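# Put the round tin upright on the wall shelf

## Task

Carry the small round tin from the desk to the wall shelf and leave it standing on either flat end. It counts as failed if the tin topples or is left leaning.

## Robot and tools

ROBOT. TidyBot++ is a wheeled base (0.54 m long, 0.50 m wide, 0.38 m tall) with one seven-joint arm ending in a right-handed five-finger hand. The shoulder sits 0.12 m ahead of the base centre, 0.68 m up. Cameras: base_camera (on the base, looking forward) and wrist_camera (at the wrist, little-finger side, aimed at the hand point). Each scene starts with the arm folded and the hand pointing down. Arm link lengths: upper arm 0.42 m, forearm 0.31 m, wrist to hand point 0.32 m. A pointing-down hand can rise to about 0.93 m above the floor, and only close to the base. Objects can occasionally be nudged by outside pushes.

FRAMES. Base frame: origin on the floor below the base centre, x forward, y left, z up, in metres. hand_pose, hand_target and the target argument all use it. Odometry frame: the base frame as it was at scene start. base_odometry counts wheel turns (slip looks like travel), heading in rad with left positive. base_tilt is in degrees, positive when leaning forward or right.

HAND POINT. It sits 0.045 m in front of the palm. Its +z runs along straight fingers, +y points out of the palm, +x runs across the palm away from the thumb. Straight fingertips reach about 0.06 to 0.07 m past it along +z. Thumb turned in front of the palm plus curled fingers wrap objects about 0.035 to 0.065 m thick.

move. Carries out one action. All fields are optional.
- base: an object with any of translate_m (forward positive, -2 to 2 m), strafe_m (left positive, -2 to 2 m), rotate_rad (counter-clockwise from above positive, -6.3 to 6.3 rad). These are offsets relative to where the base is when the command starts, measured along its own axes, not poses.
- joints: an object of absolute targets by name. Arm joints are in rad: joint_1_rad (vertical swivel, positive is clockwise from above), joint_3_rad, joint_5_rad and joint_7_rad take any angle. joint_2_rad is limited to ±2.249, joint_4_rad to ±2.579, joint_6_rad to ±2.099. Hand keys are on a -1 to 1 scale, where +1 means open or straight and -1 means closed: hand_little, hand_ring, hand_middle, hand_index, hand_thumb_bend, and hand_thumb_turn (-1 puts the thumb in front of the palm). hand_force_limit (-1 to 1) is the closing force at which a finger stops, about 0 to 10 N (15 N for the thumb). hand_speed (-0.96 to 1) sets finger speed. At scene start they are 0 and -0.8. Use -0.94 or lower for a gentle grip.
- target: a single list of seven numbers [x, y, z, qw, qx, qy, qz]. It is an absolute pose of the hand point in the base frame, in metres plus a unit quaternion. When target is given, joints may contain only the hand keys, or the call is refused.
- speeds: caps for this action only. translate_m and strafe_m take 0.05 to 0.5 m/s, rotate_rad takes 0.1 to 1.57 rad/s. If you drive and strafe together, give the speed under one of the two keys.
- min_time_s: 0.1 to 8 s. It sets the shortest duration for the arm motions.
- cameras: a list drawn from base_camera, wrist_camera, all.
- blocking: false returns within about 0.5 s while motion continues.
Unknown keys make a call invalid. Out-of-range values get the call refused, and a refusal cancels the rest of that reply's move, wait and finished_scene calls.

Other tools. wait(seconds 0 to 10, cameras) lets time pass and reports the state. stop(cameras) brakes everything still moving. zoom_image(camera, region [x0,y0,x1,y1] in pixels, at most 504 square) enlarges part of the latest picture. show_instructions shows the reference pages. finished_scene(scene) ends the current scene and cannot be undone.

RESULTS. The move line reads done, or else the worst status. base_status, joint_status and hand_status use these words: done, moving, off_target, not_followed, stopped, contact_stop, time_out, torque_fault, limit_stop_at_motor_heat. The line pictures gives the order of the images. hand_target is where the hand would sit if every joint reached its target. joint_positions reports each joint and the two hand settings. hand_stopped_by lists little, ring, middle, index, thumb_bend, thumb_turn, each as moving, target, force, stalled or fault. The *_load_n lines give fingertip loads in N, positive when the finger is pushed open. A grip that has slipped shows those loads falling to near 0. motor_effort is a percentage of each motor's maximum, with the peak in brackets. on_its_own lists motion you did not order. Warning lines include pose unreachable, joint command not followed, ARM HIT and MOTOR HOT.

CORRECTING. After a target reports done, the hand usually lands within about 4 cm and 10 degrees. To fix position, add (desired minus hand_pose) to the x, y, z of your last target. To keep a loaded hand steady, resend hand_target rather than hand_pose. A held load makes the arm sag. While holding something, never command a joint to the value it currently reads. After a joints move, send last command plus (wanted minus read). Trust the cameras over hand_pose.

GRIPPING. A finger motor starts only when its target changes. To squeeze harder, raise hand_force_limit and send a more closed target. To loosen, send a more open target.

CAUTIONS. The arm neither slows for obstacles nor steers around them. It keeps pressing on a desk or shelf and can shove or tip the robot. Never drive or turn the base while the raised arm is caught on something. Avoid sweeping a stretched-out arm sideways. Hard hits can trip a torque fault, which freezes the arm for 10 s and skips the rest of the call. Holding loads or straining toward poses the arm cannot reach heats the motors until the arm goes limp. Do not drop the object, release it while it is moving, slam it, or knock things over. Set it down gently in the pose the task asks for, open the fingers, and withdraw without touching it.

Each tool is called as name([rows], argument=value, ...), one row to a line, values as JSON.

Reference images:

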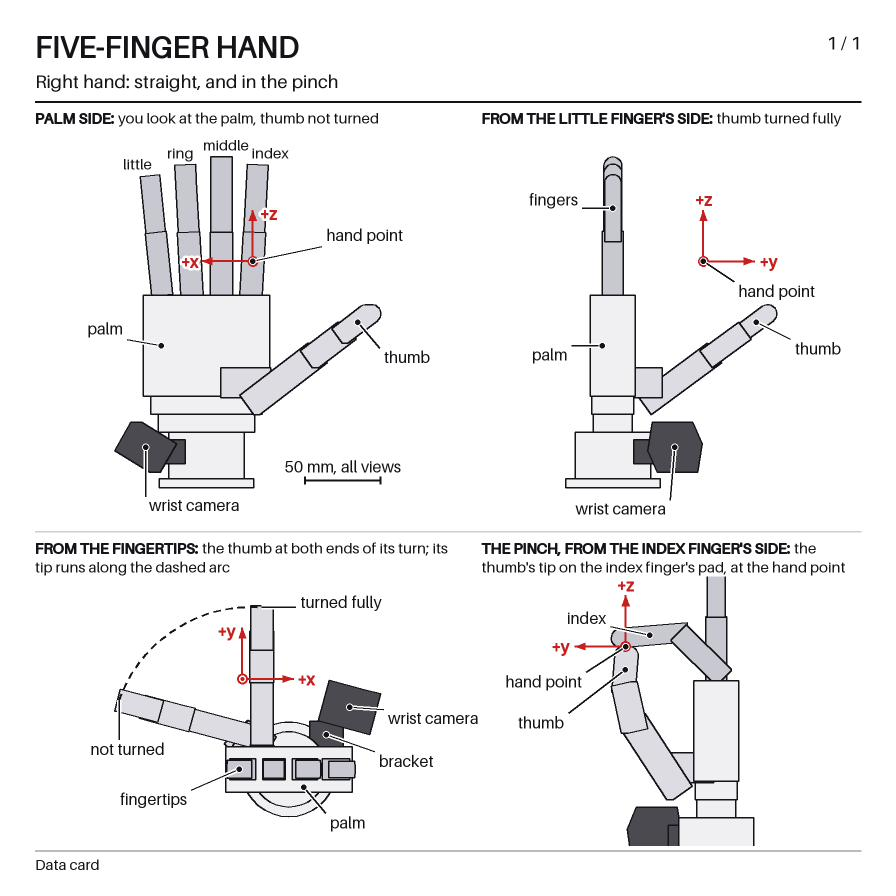

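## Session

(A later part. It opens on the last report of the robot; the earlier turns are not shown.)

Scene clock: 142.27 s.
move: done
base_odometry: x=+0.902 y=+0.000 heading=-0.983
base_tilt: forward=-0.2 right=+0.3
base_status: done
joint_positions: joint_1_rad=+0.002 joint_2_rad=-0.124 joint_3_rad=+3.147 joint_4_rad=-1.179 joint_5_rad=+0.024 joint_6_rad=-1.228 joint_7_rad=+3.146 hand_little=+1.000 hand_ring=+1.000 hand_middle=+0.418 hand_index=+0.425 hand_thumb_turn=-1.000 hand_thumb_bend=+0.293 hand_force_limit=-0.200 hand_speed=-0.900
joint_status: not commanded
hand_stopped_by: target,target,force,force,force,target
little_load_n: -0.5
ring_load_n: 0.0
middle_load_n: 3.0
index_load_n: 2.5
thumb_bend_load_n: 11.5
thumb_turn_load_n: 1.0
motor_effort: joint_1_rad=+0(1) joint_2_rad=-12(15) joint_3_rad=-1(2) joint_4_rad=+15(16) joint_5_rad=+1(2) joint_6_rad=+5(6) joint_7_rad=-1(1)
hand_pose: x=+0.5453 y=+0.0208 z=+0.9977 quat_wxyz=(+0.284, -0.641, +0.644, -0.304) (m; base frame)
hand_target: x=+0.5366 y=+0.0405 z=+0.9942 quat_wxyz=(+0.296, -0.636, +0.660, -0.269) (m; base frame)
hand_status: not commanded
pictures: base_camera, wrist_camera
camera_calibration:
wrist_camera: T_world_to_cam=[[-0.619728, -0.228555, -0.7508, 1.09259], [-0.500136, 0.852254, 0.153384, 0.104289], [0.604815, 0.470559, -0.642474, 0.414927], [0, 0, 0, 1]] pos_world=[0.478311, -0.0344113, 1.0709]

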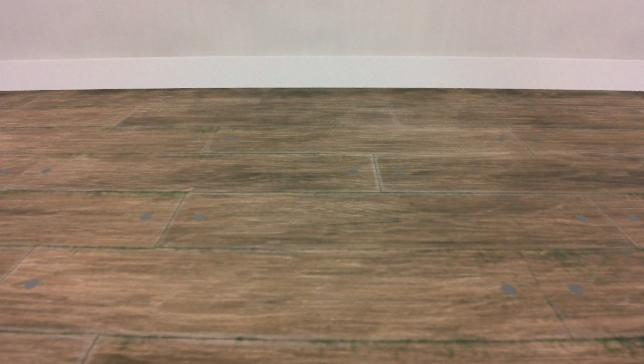

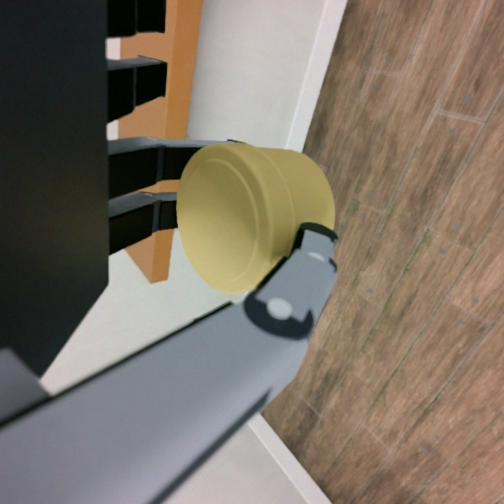

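zoom_image(camera="wrist_camera", region=[100, 0, 350, 300])

move(base={"translate_m":0.25}, speeds={"translate_m":0.3}, cameras=["all"])

zoom_image(camera="wrist_camera", region=[100, 0, 350, 300])

Scaled by 1.680 from the camera's 504x504 image, which has a finer 720x720 frame.

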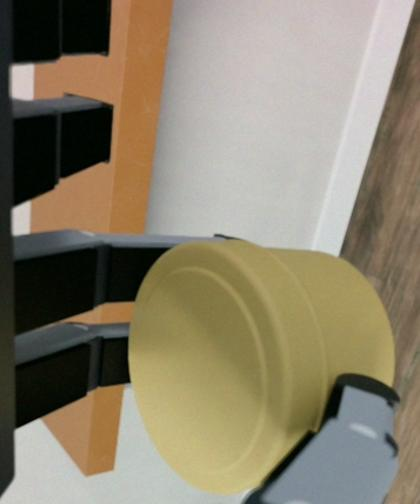

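Scene clock: 146.63 s.
move: done
base_odometry: x=+1.041 y=-0.208 heading=-0.984
base_tilt: forward=-0.2 right=+0.3
base_status: done
joint_positions: joint_1_rad=+0.002 joint_2_rad=-0.123 joint_3_rad=+3.147 joint_4_rad=-1.178 joint_5_rad=+0.024 joint_6_rad=-1.229 joint_7_rad=+3.146 hand_little=+1.000 hand_ring=+1.000 hand_middle=+0.418 hand_index=+0.425 hand_thumb_turn=-1.000 hand_thumb_bend=+0.293 hand_force_limit=-0.200 hand_speed=-0.900
joint_status: not commanded
hand_stopped_by: target,target,force,force,force,target
little_load_n: 0.0
ring_load_n: 0.0
middle_load_n: 3.0
index_load_n: 2.5
thumb_bend_load_n: 11.0
thumb_turn_load_n: 0.5
motor_effort: joint_1_rad=+0(1) joint_2_rad=-12(16) joint_3_rad=-1(2) joint_4_rad=+15(16) joint_5_rad=+1(1) joint_6_rad=+5(6) joint_7_rad=-1(1)
hand_pose: x=+0.5456 y=+0.0208 z=+0.9973 quat_wxyz=(+0.284, -0.642, +0.645, -0.304) (m; base frame)
hand_target: x=+0.5366 y=+0.0405 z=+0.9942 quat_wxyz=(+0.296, -0.636, +0.660, -0.269) (m; base frame)
hand_status: not commanded
pictures: base_camera, wrist_camera
camera_calibration:
wrist_camera: T_world_to_cam=[[-0.620594, -0.228523, -0.750093, 1.09227], [-0.49993, 0.85227, 0.153968, 0.103811], [0.604097, 0.470546, -0.643159, 0.415571], [0, 0, 0, 1]] pos_world=[0.47871, -0.0344112, 1.0706]

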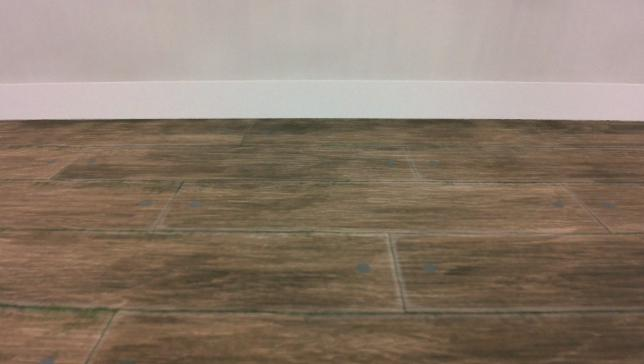

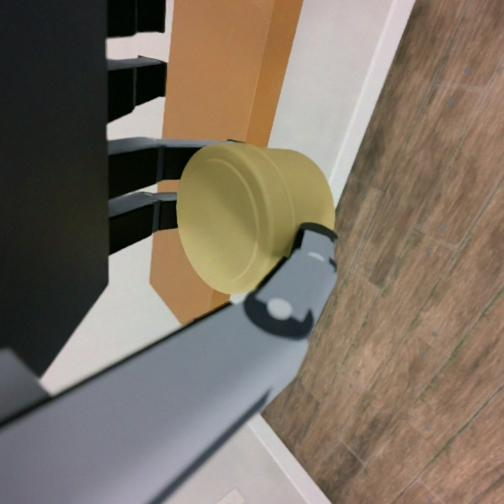

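Scaled by 1.680 from the camera's 504x504 image, which has a finer 720x720 frame.

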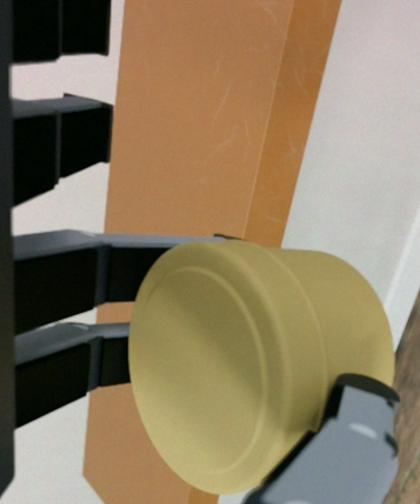

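move(base={"translate_m":0.2}, speeds={"translate_m":0.3}, cameras=["all"])

zoom_image(camera="wrist_camera", region=[100, 0, 450, 350])

Scene clock: 155.67 s.
move: done
base_odometry: x=+1.152 y=-0.375 heading=-0.984
base_tilt: forward=-0.2 right=+0.3
base_status: done
joint_positions: joint_1_rad=+0.002 joint_2_rad=-0.124 joint_3_rad=+3.147 joint_4_rad=-1.178 joint_5_rad=+0.024 joint_6_rad=-1.229 joint_7_rad=+3.146 hand_little=+1.000 hand_ring=+1.000 hand_middle=+0.418 hand_index=+0.425 hand_thumb_turn=-1.000 hand_thumb_bend=+0.293 hand_force_limit=-0.200 hand_speed=-0.900
joint_status: not commanded
hand_stopped_by: target,target,force,force,force,target
little_load_n: 0.0
ring_load_n: 0.0
middle_load_n: 3.0
index_load_n: 2.5
thumb_bend_load_n: 11.0
thumb_turn_load_n: 0.5
motor_effort: joint_1_rad=+0(1) joint_2_rad=-12(15) joint_3_rad=-1(2) joint_4_rad=+15(15) joint_5_rad=+1(1) joint_6_rad=+5(6) joint_7_rad=-1(1)
hand_pose: x=+0.5452 y=+0.0208 z=+0.9978 quat_wxyz=(+0.284, -0.641, +0.645, -0.304) (m; base frame)
hand_target: x=+0.5366 y=+0.0405 z=+0.9942 quat_wxyz=(+0.296, -0.636, +0.660, -0.269) (m; base frame)
hand_status: not commanded
pictures: base_camera, wrist_camera
camera_calibration:
wrist_camera: T_world_to_cam=[[-0.620011, -0.228486, -0.750587, 1.09257], [-0.500033, 0.852275, 0.153605, 0.103989], [0.60461, 0.470555, -0.64267, 0.4153], [0, 0, 0, 1]] pos_world=[0.478311, -0.0344111, 1.071]

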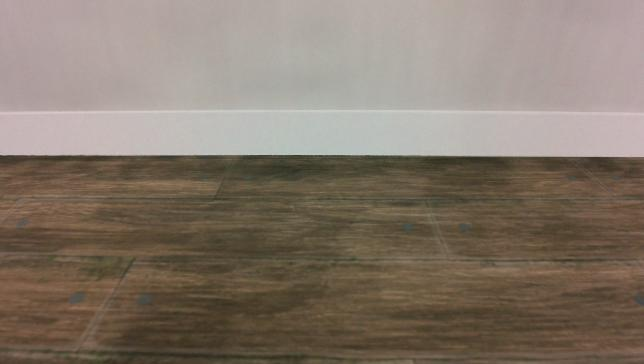

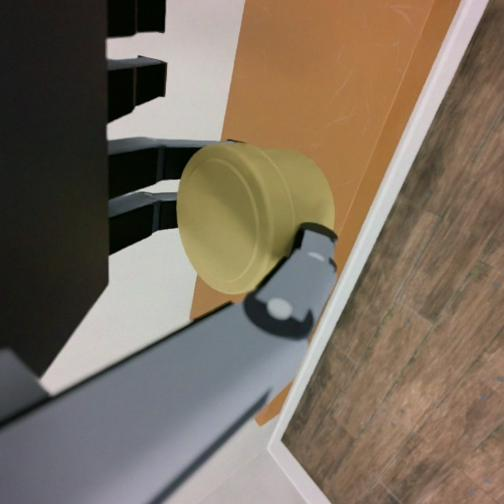

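Scaled by 1.440 from the camera's 504x504 image, which has a finer 720x720 frame.

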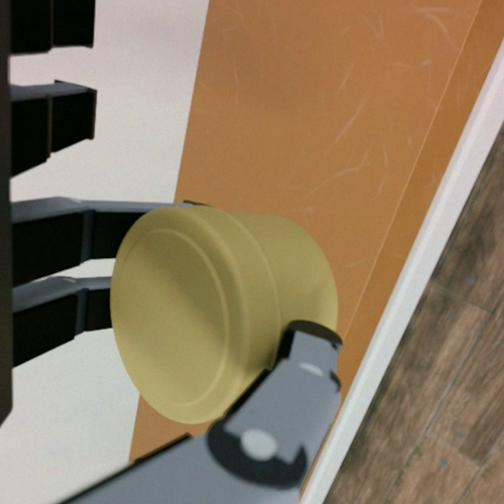

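move(base={"translate_m":0.185}, speeds={"translate_m":0.2})

move(joints={"joint_2_rad":-0.205,"joint_4_rad":-1.653,"joint_6_rad":-0.853}, cameras=["all"], min_time_s=4)

Scene clock: 169.93 s.
move: done
base_odometry: x=+1.254 y=-0.529 heading=-0.985
base_tilt: forward=-0.2 right=+0.4
base_status: done
joint_positions: joint_1_rad=+0.002 joint_2_rad=-0.123 joint_3_rad=+3.147 joint_4_rad=-1.178 joint_5_rad=+0.024 joint_6_rad=-1.229 joint_7_rad=+3.146 hand_little=+1.000 hand_ring=+1.000 hand_middle=+0.418 hand_index=+0.425 hand_thumb_turn=-1.000 hand_thumb_bend=+0.293 hand_force_limit=-0.200 hand_speed=-0.900
joint_status: not commanded
hand_stopped_by: target,target,force,force,force,target
little_load_n: 0.0
ring_load_n: 0.0
middle_load_n: 3.0
index_load_n: 2.5
thumb_bend_load_n: 11.0
thumb_turn_load_n: 0.5
motor_effort: joint_1_rad=+0(1) joint_2_rad=-11(15) joint_3_rad=-1(2) joint_4_rad=+15(15) joint_5_rad=+1(1) joint_6_rad=+6(6) joint_7_rad=-1(1)
hand_pose: x=+0.5452 y=+0.0208 z=+0.9978 quat_wxyz=(+0.284, -0.641, +0.645, -0.304) (m; base frame)
hand_target: x=+0.5366 y=+0.0405 z=+0.9942 quat_wxyz=(+0.296, -0.636, +0.660, -0.269) (m; base frame)
hand_status: not commanded
pictures: none

Scene clock: 174.23 s.
move: done
base_odometry: x=+1.254 y=-0.529 heading=-0.985
base_tilt: forward=-0.2 right=+0.4
base_status: not commanded
joint_positions: joint_1_rad=+0.002 joint_2_rad=-0.186 joint_3_rad=+3.147 joint_4_rad=-1.630 joint_5_rad=+0.024 joint_6_rad=-0.893 joint_7_rad=+3.146 hand_little=+1.000 hand_ring=+1.000 hand_middle=+0.418 hand_index=+0.425 hand_thumb_turn=-1.000 hand_thumb_bend=+0.293 hand_force_limit=-0.200 hand_speed=-0.900
joint_status: all done
hand_stopped_by: target,target,force,force,force,target
little_load_n: 0.0
ring_load_n: 0.0
middle_load_n: 3.0
index_load_n: 2.5
thumb_bend_load_n: 11.0
thumb_turn_load_n: 0.5
motor_effort: joint_1_rad=+0(1) joint_2_rad=-11(13) joint_3_rad=-1(2) joint_4_rad=+16(17) joint_5_rad=+1(1) joint_6_rad=+4(6) joint_7_rad=-1(1)
hand_pose: x=+0.5438 y=+0.0217 z=+0.8678 quat_wxyz=(+0.267, -0.652, +0.649, -0.287) (m; base frame)
hand_target: x=+0.5460 y=+0.0391 z=+0.8744 quat_wxyz=(+0.301, -0.629, +0.661, -0.275) (m; base frame)
hand_status: not commanded
pictures: base_camera, wrist_camera
camera_calibration:
wrist_camera: T_world_to_cam=[[-0.65707, -0.235006, -0.716262, 0.984809], [-0.497966, 0.848654, 0.178371, 0.0998616], [0.56594, 0.473876, -0.67465, 0.380924], [0, 0, 0, 1]] pos_world=[0.481236, -0.033823, 0.944559]

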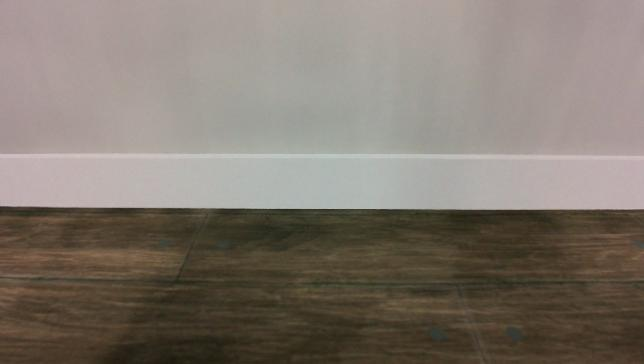

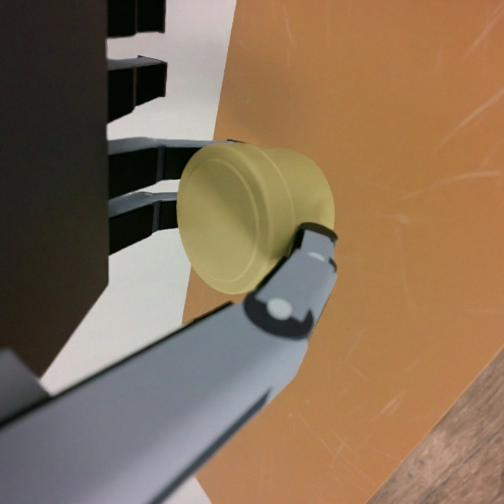

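move(joints={"joint_2_rad":-0.21,"joint_4_rad":-1.804,"joint_6_rad":-0.70}, cameras=["wrist_camera"], min_time_s=3)

Scene clock: 180.77 s.
move: done
base_odometry: x=+1.254 y=-0.529 heading=-0.985
base_tilt: forward=-0.2 right=+0.4
base_status: not commanded
joint_positions: joint_1_rad=+0.002 joint_2_rad=-0.191 joint_3_rad=+3.147 joint_4_rad=-1.779 joint_5_rad=+0.024 joint_6_rad=-0.739 joint_7_rad=+3.146 hand_little=+1.000 hand_ring=+1.000 hand_middle=+0.418 hand_index=+0.425 hand_thumb_turn=-1.000 hand_thumb_bend=+0.293 hand_force_limit=-0.200 hand_speed=-0.900
joint_status: all done
hand_stopped_by: target,target,force,force,force,target
little_load_n: 0.0
ring_load_n: 0.0
middle_load_n: 3.0
index_load_n: 2.5
thumb_bend_load_n: 11.0
thumb_turn_load_n: 0.5
motor_effort: joint_1_rad=-1(1) joint_2_rad=-11(13) joint_3_rad=-1(2) joint_4_rad=+16(18) joint_5_rad=+1(1) joint_6_rad=+4(6) joint_7_rad=-1(1)
hand_pose: x=+0.5464 y=+0.0224 z=+0.8236 quat_wxyz=(+0.271, -0.652, +0.647, -0.289) (m; base frame)
hand_target: x=+0.5481 y=+0.0381 z=+0.8295 quat_wxyz=(+0.303, -0.627, +0.662, -0.278) (m; base frame)
hand_status: not commanded
pictures: wrist_camera
camera_calibration:
wrist_camera: T_world_to_cam=[[-0.650096, -0.237574, -0.721757, 0.95582], [-0.502619, 0.846821, 0.173976, 0.114746], [0.569867, 0.47587, -0.669924, 0.343236], [0, 0, 0, 1]] pos_world=[0.48345, -0.0334276, 0.899849]

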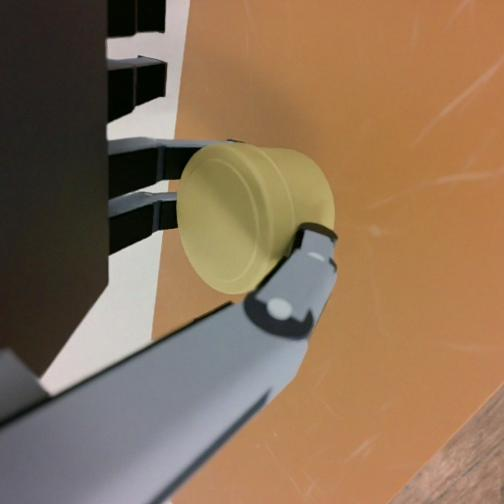

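move(joints={"joint_2_rad":-0.21,"joint_4_rad":-1.822,"joint_6_rad":-0.682}, cameras=[], min_time_s=1)

move(joints={"joint_2_rad":-0.21,"joint_4_rad":-1.838,"joint_6_rad":-0.666}, cameras=["wrist_camera"], min_time_s=1)

Scene clock: 183.93 s.
move: done
base_odometry: x=+1.254 y=-0.529 heading=-0.985
base_tilt: forward=-0.2 right=+0.3
base_status: not commanded
joint_positions: joint_1_rad=+0.002 joint_2_rad=-0.191 joint_3_rad=+3.147 joint_4_rad=-1.797 joint_5_rad=+0.024 joint_6_rad=-0.721 joint_7_rad=+3.146 hand_little=+1.000 hand_ring=+1.000 hand_middle=+0.418 hand_index=+0.425 hand_thumb_turn=-1.000 hand_thumb_bend=+0.293 hand_force_limit=-0.200 hand_speed=-0.900
joint_status: all done
hand_stopped_by: target,target,force,force,force,target
little_load_n: 0.0
ring_load_n: 0.0
middle_load_n: 3.0
index_load_n: 2.5
thumb_bend_load_n: 11.5
thumb_turn_load_n: 0.5
motor_effort: joint_1_rad=-1(1) joint_2_rad=-11(12) joint_3_rad=-1(2) joint_4_rad=+17(17) joint_5_rad=+1(1) joint_6_rad=+5(6) joint_7_rad=-1(1)
hand_pose: x=+0.5465 y=+0.0225 z=+0.8184 quat_wxyz=(+0.271, -0.652, +0.646, -0.289) (m; base frame)
hand_target: x=+0.5480 y=+0.0380 z=+0.8239 quat_wxyz=(+0.303, -0.627, +0.662, -0.278) (m; base frame)
hand_status: not commanded
pictures: none
No camera images: "cameras" was empty.

Scene clock: 185.23 s.
move: done
base_odometry: x=+1.254 y=-0.529 heading=-0.985
base_tilt: forward=-0.2 right=+0.3
base_status: not commanded
joint_positions: joint_1_rad=+0.002 joint_2_rad=-0.191 joint_3_rad=+3.147 joint_4_rad=-1.813 joint_5_rad=+0.024 joint_6_rad=-0.705 joint_7_rad=+3.146 hand_little=+1.000 hand_ring=+1.000 hand_middle=+0.418 hand_index=+0.425 hand_thumb_turn=-1.000 hand_thumb_bend=+0.293 hand_force_limit=-0.200 hand_speed=-0.900
joint_status: all done
hand_stopped_by: target,target,force,force,force,target
little_load_n: 0.0
ring_load_n: 0.0
middle_load_n: 3.0
index_load_n: 2.5
thumb_bend_load_n: 11.0
thumb_turn_load_n: 0.5
motor_effort: joint_1_rad=-1(1) joint_2_rad=-11(13) joint_3_rad=-1(2) joint_4_rad=+16(18) joint_5_rad=+1(2) joint_6_rad=+5(6) joint_7_rad=-1(1)
hand_pose: x=+0.5462 y=+0.0226 z=+0.8134 quat_wxyz=(+0.271, -0.652, +0.646, -0.289) (m; base frame)
hand_target: x=+0.5478 y=+0.0379 z=+0.8189 quat_wxyz=(+0.303, -0.627, +0.662, -0.278) (m; base frame)
hand_status: not commanded
pictures: wrist_camera
camera_calibration:
wrist_camera: T_world_to_cam=[[-0.649056, -0.238047, -0.722537, 0.948551], [-0.503503, 0.846407, 0.173439, 0.117143], [0.570274, 0.476371, -0.669222, 0.335616], [0, 0, 0, 1]] pos_world=[0.483252, -0.0332284, 0.889648]

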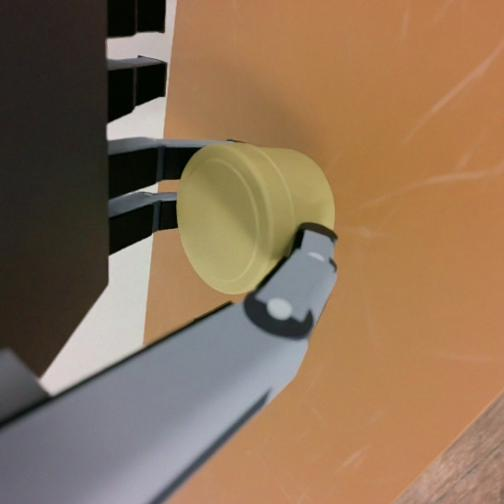

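move(joints={"joint_2_rad":-0.21,"joint_4_rad":-1.85,"joint_6_rad":-0.654}, cameras=[], min_time_s=1)

move(joints={"joint_2_rad":-0.21,"joint_4_rad":-1.862,"joint_6_rad":-0.642}, cameras=["wrist_camera"], min_time_s=1)

Scene clock: 189.17 s.
move: done
base_odometry: x=+1.254 y=-0.529 heading=-0.985
base_tilt: forward=-0.2 right=+0.3
base_status: not commanded
joint_positions: joint_1_rad=+0.002 joint_2_rad=-0.191 joint_3_rad=+3.147 joint_4_rad=-1.825 joint_5_rad=+0.024 joint_6_rad=-0.693 joint_7_rad=+3.146 hand_little=+1.000 hand_ring=+1.000 hand_middle=+0.418 hand_index=+0.425 hand_thumb_turn=-1.000 hand_thumb_bend=+0.293 hand_force_limit=-0.200 hand_speed=-0.900
joint_status: all done
hand_stopped_by: target,target,force,force,force,target
little_load_n: 0.0
ring_load_n: 0.0
middle_load_n: 3.0
index_load_n: 2.5
thumb_bend_load_n: 11.0
thumb_turn_load_n: 0.5
motor_effort: joint_1_rad=+0(1) joint_2_rad=-11(12) joint_3_rad=-1(2) joint_4_rad=+16(18) joint_5_rad=+1(1) joint_6_rad=+5(6) joint_7_rad=-1(1)
hand_pose: x=+0.5461 y=+0.0226 z=+0.8097 quat_wxyz=(+0.271, -0.652, +0.646, -0.289) (m; base frame)
hand_target: x=+0.5475 y=+0.0378 z=+0.8151 quat_wxyz=(+0.303, -0.627, +0.662, -0.278) (m; base frame)
hand_status: not commanded
pictures: none
No camera images: "cameras" was empty.

Scene clock: 190.47 s.
move: done
base_odometry: x=+1.254 y=-0.529 heading=-0.985
base_tilt: forward=-0.2 right=+0.3
base_status: not commanded
joint_positions: joint_1_rad=+0.002 joint_2_rad=-0.191 joint_3_rad=+3.147 joint_4_rad=-1.837 joint_5_rad=+0.024 joint_6_rad=-0.681 joint_7_rad=+3.146 hand_little=+1.000 hand_ring=+1.000 hand_middle=+0.418 hand_index=+0.425 hand_thumb_turn=-1.000 hand_thumb_bend=+0.293 hand_force_limit=-0.200 hand_speed=-0.900
joint_status: all done
hand_stopped_by: target,target,force,force,force,target
little_load_n: 0.0
ring_load_n: 0.0
middle_load_n: 3.0
index_load_n: 2.5
thumb_bend_load_n: 11.0
thumb_turn_load_n: 1.0
motor_effort: joint_1_rad=+0(1) joint_2_rad=-11(12) joint_3_rad=-1(2) joint_4_rad=+16(17) joint_5_rad=+1(1) joint_6_rad=+5(6) joint_7_rad=-1(1)
hand_pose: x=+0.5458 y=+0.0227 z=+0.8060 quat_wxyz=(+0.271, -0.652, +0.646, -0.289) (m; base frame)
hand_target: x=+0.5473 y=+0.0378 z=+0.8113 quat_wxyz=(+0.303, -0.626, +0.662, -0.278) (m; base frame)
hand_status: not commanded
pictures: wrist_camera
camera_calibration:
wrist_camera: T_world_to_cam=[[-0.64881, -0.238436, -0.72263, 0.942782], [-0.504018, 0.846118, 0.173349, 0.118427], [0.570097, 0.476689, -0.669146, 0.330862], [0, 0, 0, 1]] pos_world=[0.482752, -0.0331291, 0.882148]

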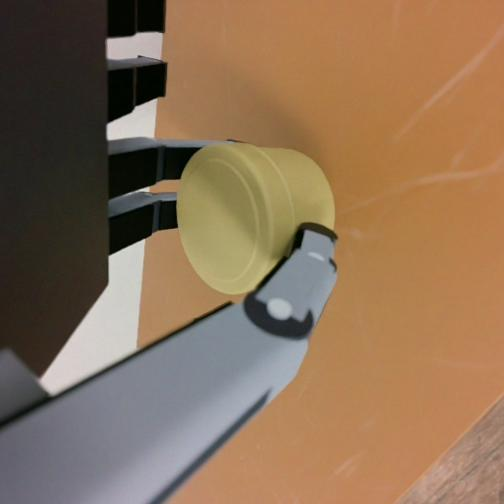

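move(joints={"joint_2_rad":-0.21,"joint_4_rad":-1.872,"joint_6_rad":-0.632}, cameras=[], min_time_s=1)

move(joints={"joint_2_rad":-0.21,"joint_4_rad":-1.882,"joint_6_rad":-0.622}, cameras=["wrist_camera"], min_time_s=1)

Scene clock: 195.17 s.
move: done
base_odometry: x=+1.254 y=-0.529 heading=-0.985
base_tilt: forward=-0.2 right=+0.3
base_status: not commanded
joint_positions: joint_1_rad=+0.002 joint_2_rad=-0.191 joint_3_rad=+3.147 joint_4_rad=-1.847 joint_5_rad=+0.024 joint_6_rad=-0.671 joint_7_rad=+3.146 hand_little=+1.000 hand_ring=+1.000 hand_middle=+0.418 hand_index=+0.425 hand_thumb_turn=-1.000 hand_thumb_bend=+0.293 hand_force_limit=-0.200 hand_speed=-0.900
joint_status: all done
hand_stopped_by: target,target,force,force,force,target
little_load_n: 0.0
ring_load_n: -0.5
middle_load_n: 3.0
index_load_n: 2.5
thumb_bend_load_n: 11.0
thumb_turn_load_n: 0.5
motor_effort: joint_1_rad=+0(1) joint_2_rad=-11(12) joint_3_rad=-1(2) joint_4_rad=+16(18) joint_5_rad=+1(1) joint_6_rad=+5(6) joint_7_rad=-1(1)
hand_pose: x=+0.5455 y=+0.0228 z=+0.8028 quat_wxyz=(+0.271, -0.652, +0.646, -0.289) (m; base frame)
hand_target: x=+0.5470 y=+0.0377 z=+0.8082 quat_wxyz=(+0.303, -0.626, +0.662, -0.278) (m; base frame)
hand_status: not commanded
pictures: none
No camera images: "cameras" was empty.

Scene clock: 196.43 s.
move: done
base_odometry: x=+1.254 y=-0.529 heading=-0.985
base_tilt: forward=-0.2 right=+0.3
base_status: not commanded
joint_positions: joint_1_rad=+0.002 joint_2_rad=-0.191 joint_3_rad=+3.147 joint_4_rad=-1.857 joint_5_rad=+0.024 joint_6_rad=-0.661 joint_7_rad=+3.146 hand_little=+1.000 hand_ring=+1.000 hand_middle=+0.418 hand_index=+0.425 hand_thumb_turn=-1.000 hand_thumb_bend=+0.293 hand_force_limit=-0.200 hand_speed=-0.900
joint_status: all done
hand_stopped_by: target,target,force,force,force,target
little_load_n: 0.0
ring_load_n: 0.0
middle_load_n: 3.0
index_load_n: 2.5
thumb_bend_load_n: 11.5
thumb_turn_load_n: 0.5
motor_effort: joint_1_rad=+0(1) joint_2_rad=-11(12) joint_3_rad=-1(2) joint_4_rad=+16(17) joint_5_rad=+1(1) joint_6_rad=+4(6) joint_7_rad=-1(1)
hand_pose: x=+0.5452 y=+0.0228 z=+0.7997 quat_wxyz=(+0.271, -0.653, +0.646, -0.289) (m; base frame)
hand_target: x=+0.5467 y=+0.0376 z=+0.8051 quat_wxyz=(+0.303, -0.626, +0.662, -0.279) (m; base frame)
hand_status: not commanded
pictures: wrist_camera
camera_calibration:
wrist_camera: T_world_to_cam=[[-0.648724, -0.238662, -0.722632, 0.937858], [-0.504372, 0.845893, 0.173416, 0.119373], [0.569882, 0.476975, -0.669126, 0.327027], [0, 0, 0, 1]] pos_world=[0.482253, -0.0331295, 0.875848]

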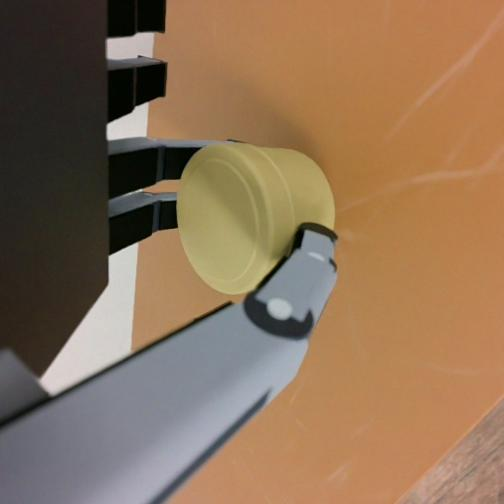

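move(joints={"joint_2_rad":-0.21,"joint_4_rad":-1.892,"joint_6_rad":-0.612}, cameras=["wrist_camera"], min_time_s=1)

move(joints={"joint_2_rad":-0.21,"joint_4_rad":-1.902,"joint_6_rad":-0.602}, cameras=["wrist_camera"], min_time_s=1)

Scene clock: 199.77 s.
move: done
base_odometry: x=+1.254 y=-0.529 heading=-0.985
base_tilt: forward=-0.2 right=+0.3
base_status: not commanded
joint_positions: joint_1_rad=+0.002 joint_2_rad=-0.191 joint_3_rad=+3.147 joint_4_rad=-1.867 joint_5_rad=+0.024 joint_6_rad=-0.651 joint_7_rad=+3.146 hand_little=+1.000 hand_ring=+1.000 hand_middle=+0.418 hand_index=+0.425 hand_thumb_turn=-1.000 hand_thumb_bend=+0.293 hand_force_limit=-0.200 hand_speed=-0.900
joint_status: all done
hand_stopped_by: target,target,force,force,force,target
little_load_n: 0.0
ring_load_n: 0.0
middle_load_n: 3.0
index_load_n: 2.5
thumb_bend_load_n: 11.0
thumb_turn_load_n: 0.5
motor_effort: joint_1_rad=+0(1) joint_2_rad=-11(12) joint_3_rad=-1(2) joint_4_rad=+16(18) joint_5_rad=+1(1) joint_6_rad=+4(6) joint_7_rad=-1(1)
hand_pose: x=+0.5449 y=+0.0229 z=+0.7966 quat_wxyz=(+0.271, -0.653, +0.646, -0.289) (m; base frame)
hand_target: x=+0.5464 y=+0.0375 z=+0.8019 quat_wxyz=(+0.303, -0.626, +0.662, -0.279) (m; base frame)
hand_status: not commanded
pictures: wrist_camera
camera_calibration:
wrist_camera: T_world_to_cam=[[-0.648681, -0.238851, -0.722609, 0.935399], [-0.504642, 0.845722, 0.173468, 0.119754], [0.569693, 0.477184, -0.669138, 0.325185], [0, 0, 0, 1]] pos_world=[0.481953, -0.0330298, 0.872748]

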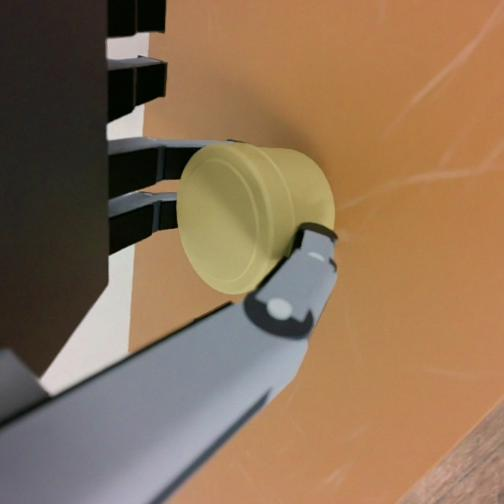

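Scene clock: 201.07 s.
move: done
base_odometry: x=+1.254 y=-0.529 heading=-0.985
base_tilt: forward=-0.2 right=+0.3
base_status: not commanded
joint_positions: joint_1_rad=+0.002 joint_2_rad=-0.191 joint_3_rad=+3.147 joint_4_rad=-1.877 joint_5_rad=+0.024 joint_6_rad=-0.641 joint_7_rad=+3.146 hand_little=+1.000 hand_ring=+1.000 hand_middle=+0.418 hand_index=+0.425 hand_thumb_turn=-1.000 hand_thumb_bend=+0.293 hand_force_limit=-0.200 hand_speed=-0.900
joint_status: all done
hand_stopped_by: target,target,force,force,force,target
little_load_n: 0.0
ring_load_n: 0.0
middle_load_n: 3.0
index_load_n: 2.5
thumb_bend_load_n: 11.5
thumb_turn_load_n: 0.5
motor_effort: joint_1_rad=-1(1) joint_2_rad=-11(12) joint_3_rad=-2(2) joint_4_rad=+16(17) joint_5_rad=+1(1) joint_6_rad=+4(6) joint_7_rad=-1(1)
hand_pose: x=+0.5446 y=+0.0229 z=+0.7935 quat_wxyz=(+0.271, -0.653, +0.646, -0.289) (m; base frame)
hand_target: x=+0.5460 y=+0.0375 z=+0.7988 quat_wxyz=(+0.303, -0.626, +0.662, -0.279) (m; base frame)
hand_status: not commanded
pictures: wrist_camera
camera_calibration:
wrist_camera: T_world_to_cam=[[-0.648593, -0.239055, -0.72262, 0.932926], [-0.50486, 0.845606, 0.1734, 0.1203], [0.569599, 0.477288, -0.669143, 0.323335], [0, 0, 0, 1]] pos_world=[0.481653, -0.0330302, 0.869648]

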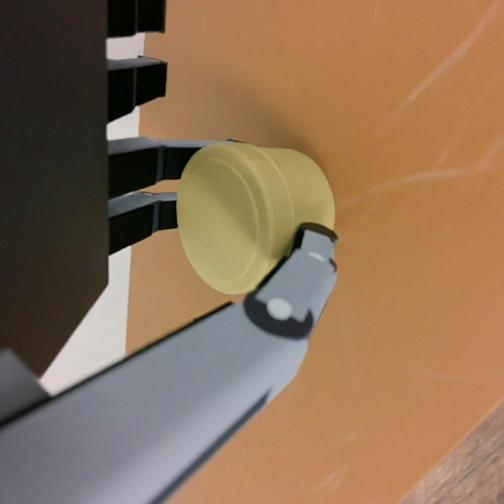

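move(joints={"joint_2_rad":-0.21,"joint_4_rad":-1.912,"joint_6_rad":-0.592}, cameras=[], min_time_s=1)

move(joints={"joint_2_rad":-0.21,"joint_4_rad":-1.922,"joint_6_rad":-0.582}, cameras=["wrist_camera"], min_time_s=1)

Scene clock: 204.77 s.
move: done
base_odometry: x=+1.254 y=-0.529 heading=-0.985
base_tilt: forward=-0.2 right=+0.3
base_status: not commanded
joint_positions: joint_1_rad=+0.002 joint_2_rad=-0.191 joint_3_rad=+3.147 joint_4_rad=-1.887 joint_5_rad=+0.024 joint_6_rad=-0.631 joint_7_rad=+3.146 hand_little=+1.000 hand_ring=+1.000 hand_middle=+0.418 hand_index=+0.425 hand_thumb_turn=-1.000 hand_thumb_bend=+0.293 hand_force_limit=-0.200 hand_speed=-0.900
joint_status: all done
hand_stopped_by: target,target,force,force,force,target
little_load_n: 0.0
ring_load_n: 0.0
middle_load_n: 3.0
index_load_n: 2.5
thumb_bend_load_n: 11.5
thumb_turn_load_n: 0.5
motor_effort: joint_1_rad=+0(1) joint_2_rad=-11(12) joint_3_rad=-1(2) joint_4_rad=+16(18) joint_5_rad=+1(1) joint_6_rad=+6(7) joint_7_rad=-1(1)
hand_pose: x=+0.5442 y=+0.0230 z=+0.7903 quat_wxyz=(+0.271, -0.653, +0.646, -0.289) (m; base frame)
hand_target: x=+0.5456 y=+0.0374 z=+0.7957 quat_wxyz=(+0.303, -0.626, +0.663, -0.279) (m; base frame)
hand_status: not commanded
pictures: none
No camera images: "cameras" was empty.

Scene clock: 206.03 s.
move: done
base_odometry: x=+1.254 y=-0.529 heading=-0.985
base_tilt: forward=-0.2 right=+0.4
base_status: not commanded
joint_positions: joint_1_rad=+0.002 joint_2_rad=-0.191 joint_3_rad=+3.147 joint_4_rad=-1.897 joint_5_rad=+0.024 joint_6_rad=-0.621 joint_7_rad=+3.146 hand_little=+1.000 hand_ring=+1.000 hand_middle=+0.418 hand_index=+0.425 hand_thumb_turn=-1.000 hand_thumb_bend=+0.293 hand_force_limit=-0.200 hand_speed=-0.900
joint_status: all done
hand_stopped_by: target,target,force,force,force,target
little_load_n: 0.0
ring_load_n: 0.0
middle_load_n: 3.0
index_load_n: 2.5
thumb_bend_load_n: 11.5
thumb_turn_load_n: 1.0
motor_effort: joint_1_rad=+0(1) joint_2_rad=-11(12) joint_3_rad=-1(2) joint_4_rad=+16(17) joint_5_rad=+1(1) joint_6_rad=+5(6) joint_7_rad=-1(1)
hand_pose: x=+0.5437 y=+0.0231 z=+0.7872 quat_wxyz=(+0.271, -0.653, +0.646, -0.289) (m; base frame)
hand_target: x=+0.5452 y=+0.0373 z=+0.7926 quat_wxyz=(+0.302, -0.626, +0.663, -0.279) (m; base frame)
hand_status: not commanded
pictures: wrist_camera
camera_calibration:
wrist_camera: T_world_to_cam=[[-0.648563, -0.239246, -0.722584, 0.927826], [-0.505249, 0.845331, 0.173604, 0.120907], [0.569289, 0.477678, -0.669129, 0.319677], [0, 0, 0, 1]] pos_world=[0.480853, -0.0329305, 0.863348]

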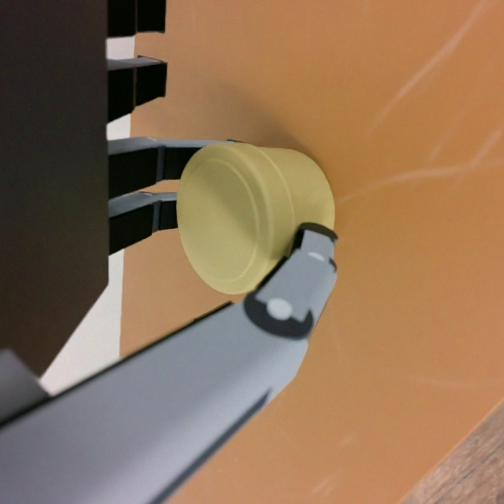

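move(joints={"joint_2_rad":-0.21,"joint_4_rad":-1.932,"joint_6_rad":-0.572}, cameras=["wrist_camera"], min_time_s=1)

zoom_image(camera="wrist_camera", region=[150, 80, 400, 330])

move(joints={"joint_2_rad":-0.21,"joint_4_rad":-1.942,"joint_6_rad":-0.562}, cameras=["wrist_camera"], min_time_s=1)

zoom_image(camera="wrist_camera", region=[150, 80, 400, 330])

Scene clock: 210.70 s.
move: done
base_odometry: x=+1.254 y=-0.529 heading=-0.985
base_tilt: forward=-0.2 right=+0.3
base_status: not commanded
joint_positions: joint_1_rad=+0.002 joint_2_rad=-0.192 joint_3_rad=+3.147 joint_4_rad=-1.906 joint_5_rad=+0.024 joint_6_rad=-0.611 joint_7_rad=+3.146 hand_little=+1.000 hand_ring=+1.000 hand_middle=+0.418 hand_index=+0.425 hand_thumb_turn=-1.000 hand_thumb_bend=+0.293 hand_force_limit=-0.200 hand_speed=-0.900
joint_status: all done
hand_stopped_by: target,target,force,force,force,target
little_load_n: 0.0
ring_load_n: 0.0
middle_load_n: 3.0
index_load_n: 2.5
thumb_bend_load_n: 11.0
thumb_turn_load_n: 0.5
motor_effort: joint_1_rad=+0(1) joint_2_rad=-11(12) joint_3_rad=+0(1) joint_4_rad=+16(17) joint_5_rad=+1(1) joint_6_rad=+4(6) joint_7_rad=-1(1)
hand_pose: x=+0.5436 y=+0.0231 z=+0.7849 quat_wxyz=(+0.272, -0.653, +0.645, -0.290) (m; base frame)
hand_target: x=+0.5448 y=+0.0373 z=+0.7895 quat_wxyz=(+0.302, -0.626, +0.663, -0.279) (m; base frame)
hand_status: not commanded
pictures: wrist_camera
camera_calibration:
wrist_camera: T_world_to_cam=[[-0.646952, -0.239449, -0.723959, 0.926325], [-0.505832, 0.845214, 0.172474, 0.122339], [0.570602, 0.477784, -0.667934, 0.316535], [0, 0, 0, 1]] pos_world=[0.480556, -0.0328308, 0.860945]

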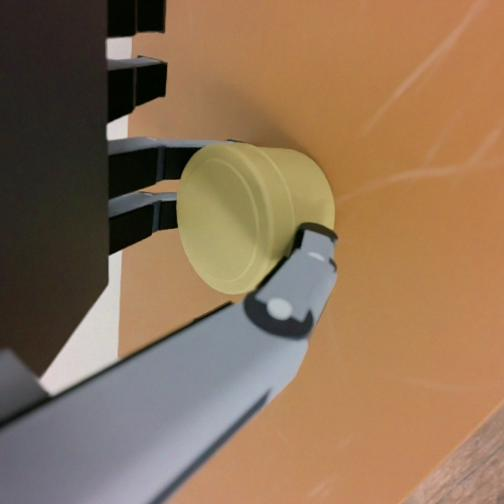

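Scaled by 2.016 from the camera's 504x504 image, which has a finer 720x720 frame.

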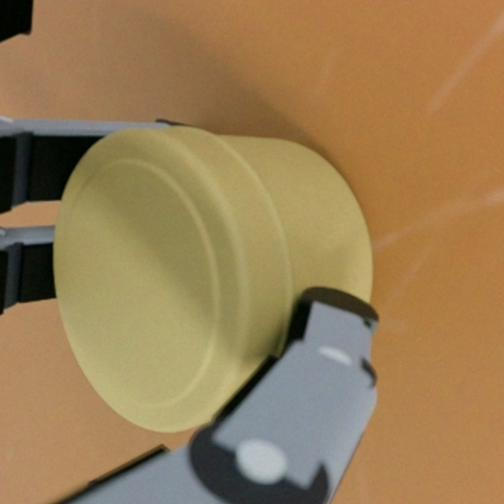

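Scene clock: 212.00 s.
move: done
base_odometry: x=+1.254 y=-0.529 heading=-0.985
base_tilt: forward=-0.2 right=+0.3
base_status: not commanded
joint_positions: joint_1_rad=+0.002 joint_2_rad=-0.195 joint_3_rad=+3.147 joint_4_rad=-1.914 joint_5_rad=+0.024 joint_6_rad=-0.599 joint_7_rad=+3.146 hand_little=+1.000 hand_ring=+1.000 hand_middle=+0.418 hand_index=+0.425 hand_thumb_turn=-1.000 hand_thumb_bend=+0.293 hand_force_limit=-0.200 hand_speed=-0.900
joint_status: all done
hand_stopped_by: target,target,force,force,force,target
little_load_n: 0.0
ring_load_n: 0.0
middle_load_n: 3.0
index_load_n: 2.5
thumb_bend_load_n: 11.5
thumb_turn_load_n: 0.5
motor_effort: joint_1_rad=-1(1) joint_2_rad=-10(11) joint_3_rad=-1(2) joint_4_rad=+16(17) joint_5_rad=+1(1) joint_6_rad=+4(5) joint_7_rad=-1(1)
hand_pose: x=+0.5439 y=+0.0232 z=+0.7845 quat_wxyz=(+0.274, -0.652, +0.644, -0.292) (m; base frame)
hand_target: x=+0.5443 y=+0.0372 z=+0.7864 quat_wxyz=(+0.302, -0.626, +0.663, -0.279) (m; base frame)
hand_status: not commanded
pictures: wrist_camera
camera_calibration:
wrist_camera: T_world_to_cam=[[-0.642, -0.239584, -0.72831, 0.926976], [-0.507228, 0.845053, 0.169131, 0.125923], [0.574939, 0.478001, -0.664048, 0.310685], [0, 0, 0, 1]] pos_world=[0.480366, -0.0328311, 0.860138]

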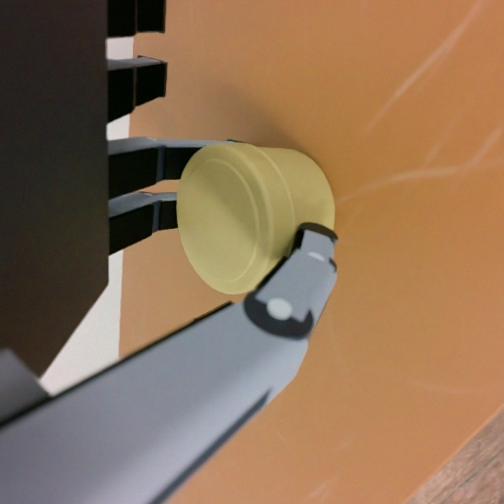

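Scaled by 2.016 from the camera's 504x504 image, which has a finer 720x720 frame.

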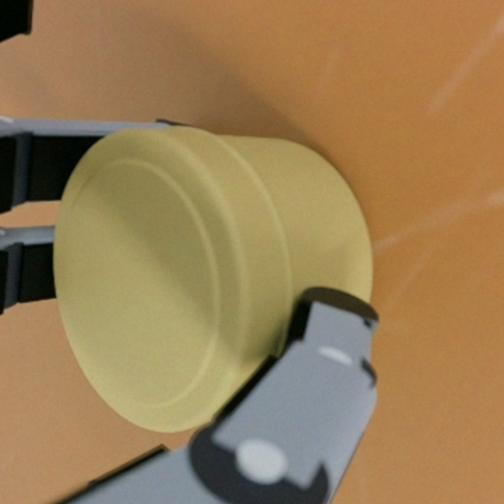

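move(joints={"hand_index":0.5,"hand_middle":0.5,"hand_thumb_bend":0.37,"hand_speed":-0.88}, cameras=["wrist_camera"])

move(joints={"hand_index":1.0,"hand_middle":1.0,"hand_thumb_bend":1.0,"hand_speed":-0.7}, cameras=["wrist_camera"])

Scene clock: 216.00 s.
move: done
base_odometry: x=+1.254 y=-0.529 heading=-0.985
base_tilt: forward=-0.2 right=+0.3
base_status: not commanded
joint_positions: joint_1_rad=+0.002 joint_2_rad=-0.195 joint_3_rad=+3.147 joint_4_rad=-1.916 joint_5_rad=+0.024 joint_6_rad=-0.599 joint_7_rad=+3.146 hand_little=+1.000 hand_ring=+1.000 hand_middle=+0.500 hand_index=+0.500 hand_thumb_turn=-1.000 hand_thumb_bend=+0.370 hand_force_limit=-0.200 hand_speed=-0.880
joint_status: all done
hand_stopped_by: target,target,target,target,target,target
little_load_n: -0.5
ring_load_n: 0.0
middle_load_n: 0.0
index_load_n: 0.0
thumb_bend_load_n: 0.0
thumb_turn_load_n: 0.0
motor_effort: joint_1_rad=+0(1) joint_2_rad=-11(11) joint_3_rad=-1(1) joint_4_rad=+16(16) joint_5_rad=+1(1) joint_6_rad=+5(5) joint_7_rad=-1(1)
hand_pose: x=+0.5434 y=+0.0232 z=+0.7836 quat_wxyz=(+0.274, -0.652, +0.644, -0.291) (m; base frame)
hand_target: x=+0.5443 y=+0.0372 z=+0.7864 quat_wxyz=(+0.302, -0.626, +0.663, -0.279) (m; base frame)
hand_status: not commanded
pictures: wrist_camera
camera_calibration:
wrist_camera: T_world_to_cam=[[-0.643253, -0.239562, -0.727211, 0.925721], [-0.506912, 0.845068, 0.170001, 0.124972], [0.573817, 0.477986, -0.665029, 0.311701], [0, 0, 0, 1]] pos_world=[0.479964, -0.032831, 0.85924]

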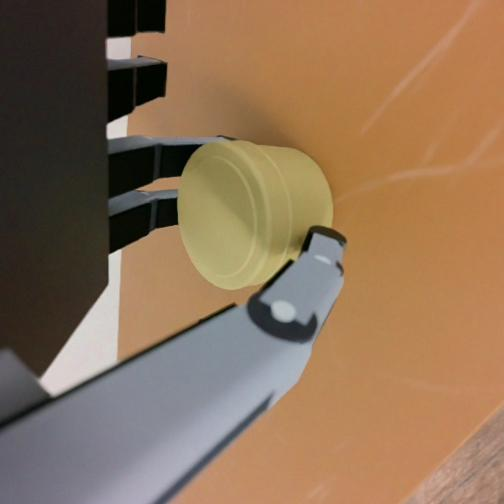

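Scene clock: 217.97 s.
move: done
base_odometry: x=+1.254 y=-0.529 heading=-0.985
base_tilt: forward=-0.2 right=+0.3
base_status: not commanded
joint_positions: joint_1_rad=+0.002 joint_2_rad=-0.195 joint_3_rad=+3.147 joint_4_rad=-1.916 joint_5_rad=+0.024 joint_6_rad=-0.598 joint_7_rad=+3.146 hand_little=+1.000 hand_ring=+1.000 hand_middle=+1.000 hand_index=+1.000 hand_thumb_turn=-1.000 hand_thumb_bend=+1.000 hand_force_limit=-0.200 hand_speed=-0.700
joint_status: all done
hand_stopped_by: target,target,target,target,target,target
little_load_n: 0.0
ring_load_n: 0.0
middle_load_n: 0.0
index_load_n: 0.0
thumb_bend_load_n: 0.0
thumb_turn_load_n: 0.0
motor_effort: joint_1_rad=+0(1) joint_2_rad=-11(11) joint_3_rad=-1(2) joint_4_rad=+16(16) joint_5_rad=+1(1) joint_6_rad=+5(5) joint_7_rad=-1(1)
hand_pose: x=+0.5432 y=+0.0232 z=+0.7832 quat_wxyz=(+0.274, -0.652, +0.644, -0.291) (m; base frame)
hand_target: x=+0.5443 y=+0.0372 z=+0.7864 quat_wxyz=(+0.302, -0.626, +0.663, -0.279) (m; base frame)
hand_status: not commanded
pictures: wrist_camera
camera_calibration:
wrist_camera: T_world_to_cam=[[-0.643484, -0.239571, -0.727003, 0.925371], [-0.506858, 0.84507, 0.170151, 0.124817], [0.573605, 0.477977, -0.665218, 0.311823], [0, 0, 0, 1]] pos_world=[0.479863, -0.032831, 0.85894]

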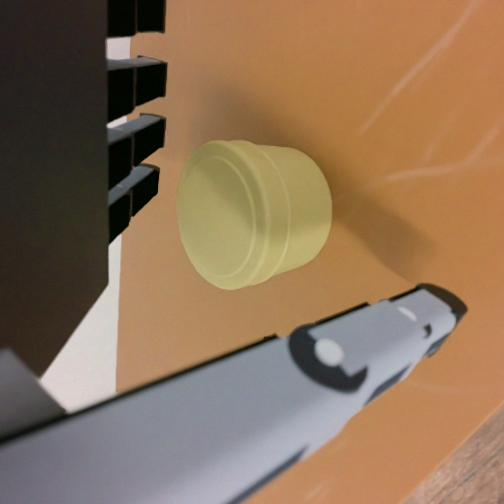

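move(joints={"joint_2_rad":-0.17,"joint_4_rad":-1.62,"joint_6_rad":-0.92}, min_time_s=2.5)

move(joints={"joint_2_rad":-0.12,"joint_4_rad":-1.17,"joint_6_rad":-1.27}, min_time_s=2)

move(base={"translate_m":-0.4}, cameras=["wrist_camera"])

Scene clock: 223.40 s.
move: done
base_odometry: x=+1.254 y=-0.529 heading=-0.985
base_tilt: forward=-0.2 right=+0.3
base_status: not commanded
joint_positions: joint_1_rad=+0.002 joint_2_rad=-0.194 joint_3_rad=+3.147 joint_4_rad=-1.629 joint_5_rad=+0.024 joint_6_rad=-0.873 joint_7_rad=+3.146 hand_little=+1.000 hand_ring=+1.000 hand_middle=+1.000 hand_index=+1.000 hand_thumb_turn=-1.000 hand_thumb_bend=+1.000 hand_force_limit=-0.200 hand_speed=-0.700
joint_status: all done
hand_stopped_by: target,target,target,target,target,target
little_load_n: 0.0
ring_load_n: 0.0
middle_load_n: -0.5
index_load_n: 0.0
thumb_bend_load_n: 0.0
thumb_turn_load_n: 0.0
motor_effort: joint_1_rad=+0(1) joint_2_rad=-11(13) joint_3_rad=-1(2) joint_4_rad=+16(18) joint_5_rad=+1(1) joint_6_rad=+4(6) joint_7_rad=-1(1)
hand_pose: x=+0.5475 y=+0.0218 z=+0.8753 quat_wxyz=(+0.276, -0.648, +0.645, -0.296) (m; base frame)
hand_target: x=+0.5422 y=+0.0394 z=+0.8633 quat_wxyz=(+0.279, -0.639, +0.671, -0.253) (m; base frame)
hand_status: not commanded
pictures: none

Scene clock: 225.93 s.
move: done
base_odometry: x=+1.254 y=-0.529 heading=-0.985
base_tilt: forward=-0.2 right=+0.3
base_status: not commanded
joint_positions: joint_1_rad=+0.002 joint_2_rad=-0.144 joint_3_rad=+3.147 joint_4_rad=-1.179 joint_5_rad=+0.024 joint_6_rad=-1.222 joint_7_rad=+3.146 hand_little=+1.000 hand_ring=+1.000 hand_middle=+1.000 hand_index=+1.000 hand_thumb_turn=-1.000 hand_thumb_bend=+1.000 hand_force_limit=-0.200 hand_speed=-0.700
joint_status: all done
hand_stopped_by: target,target,target,target,target,target
little_load_n: 0.0
ring_load_n: 0.0
middle_load_n: 0.0
index_load_n: 0.0
thumb_bend_load_n: 0.0
thumb_turn_load_n: 0.0
motor_effort: joint_1_rad=+0(1) joint_2_rad=-11(12) joint_3_rad=-2(2) joint_4_rad=+15(18) joint_5_rad=+1(2) joint_6_rad=+5(7) joint_7_rad=-1(1)
hand_pose: x=+0.5402 y=+0.0208 z=+1.0076 quat_wxyz=(+0.292, -0.637, +0.641, -0.313) (m; base frame)
hand_target: x=+0.5366 y=+0.0405 z=+0.9942 quat_wxyz=(+0.296, -0.636, +0.660, -0.269) (m; base frame)
hand_status: not commanded
pictures: none

Scene clock: 228.13 s.
move: done
base_odometry: x=+1.033 y=-0.195 heading=-0.985
base_tilt: forward=-0.2 right=+0.3
base_status: done
joint_positions: joint_1_rad=+0.002 joint_2_rad=-0.133 joint_3_rad=+3.146 joint_4_rad=-1.176 joint_5_rad=+0.024 joint_6_rad=-1.229 joint_7_rad=+3.146 hand_little=+1.000 hand_ring=+1.000 hand_middle=+1.000 hand_index=+1.000 hand_thumb_turn=-1.000 hand_thumb_bend=+1.000 hand_force_limit=-0.200 hand_speed=-0.700
joint_status: not commanded
hand_stopped_by: target,target,target,target,target,target
little_load_n: 0.0
ring_load_n: 0.0
middle_load_n: 0.0
index_load_n: 0.0
thumb_bend_load_n: 0.0
thumb_turn_load_n: 0.0
motor_effort: joint_1_rad=+0(2) joint_2_rad=-11(15) joint_3_rad=-1(3) joint_4_rad=+15(16) joint_5_rad=+1(2) joint_6_rad=+4(6) joint_7_rad=-1(1)
hand_pose: x=+0.5425 y=+0.0211 z=+1.0026 quat_wxyz=(+0.288, -0.640, +0.643, -0.308) (m; base frame)
hand_target: x=+0.5366 y=+0.0405 z=+0.9942 quat_wxyz=(+0.296, -0.636, +0.660, -0.269) (m; base frame)
hand_status: not commanded
pictures: wrist_camera
camera_calibration:
wrist_camera: T_world_to_cam=[[-0.611331, -0.228818, -0.757573, 1.09684], [-0.50213, 0.852061, 0.147841, 0.108583], [0.61167, 0.47078, -0.635788, 0.409256], [0, 0, 0, 1]] pos_world=[0.474728, -0.0342117, 1.07509]

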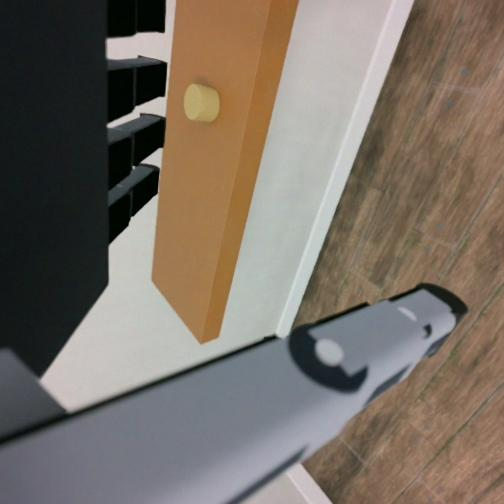

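Standing on the shelf. Next scene.

finished_scene(scene=1)

The scene is finished: the task was done.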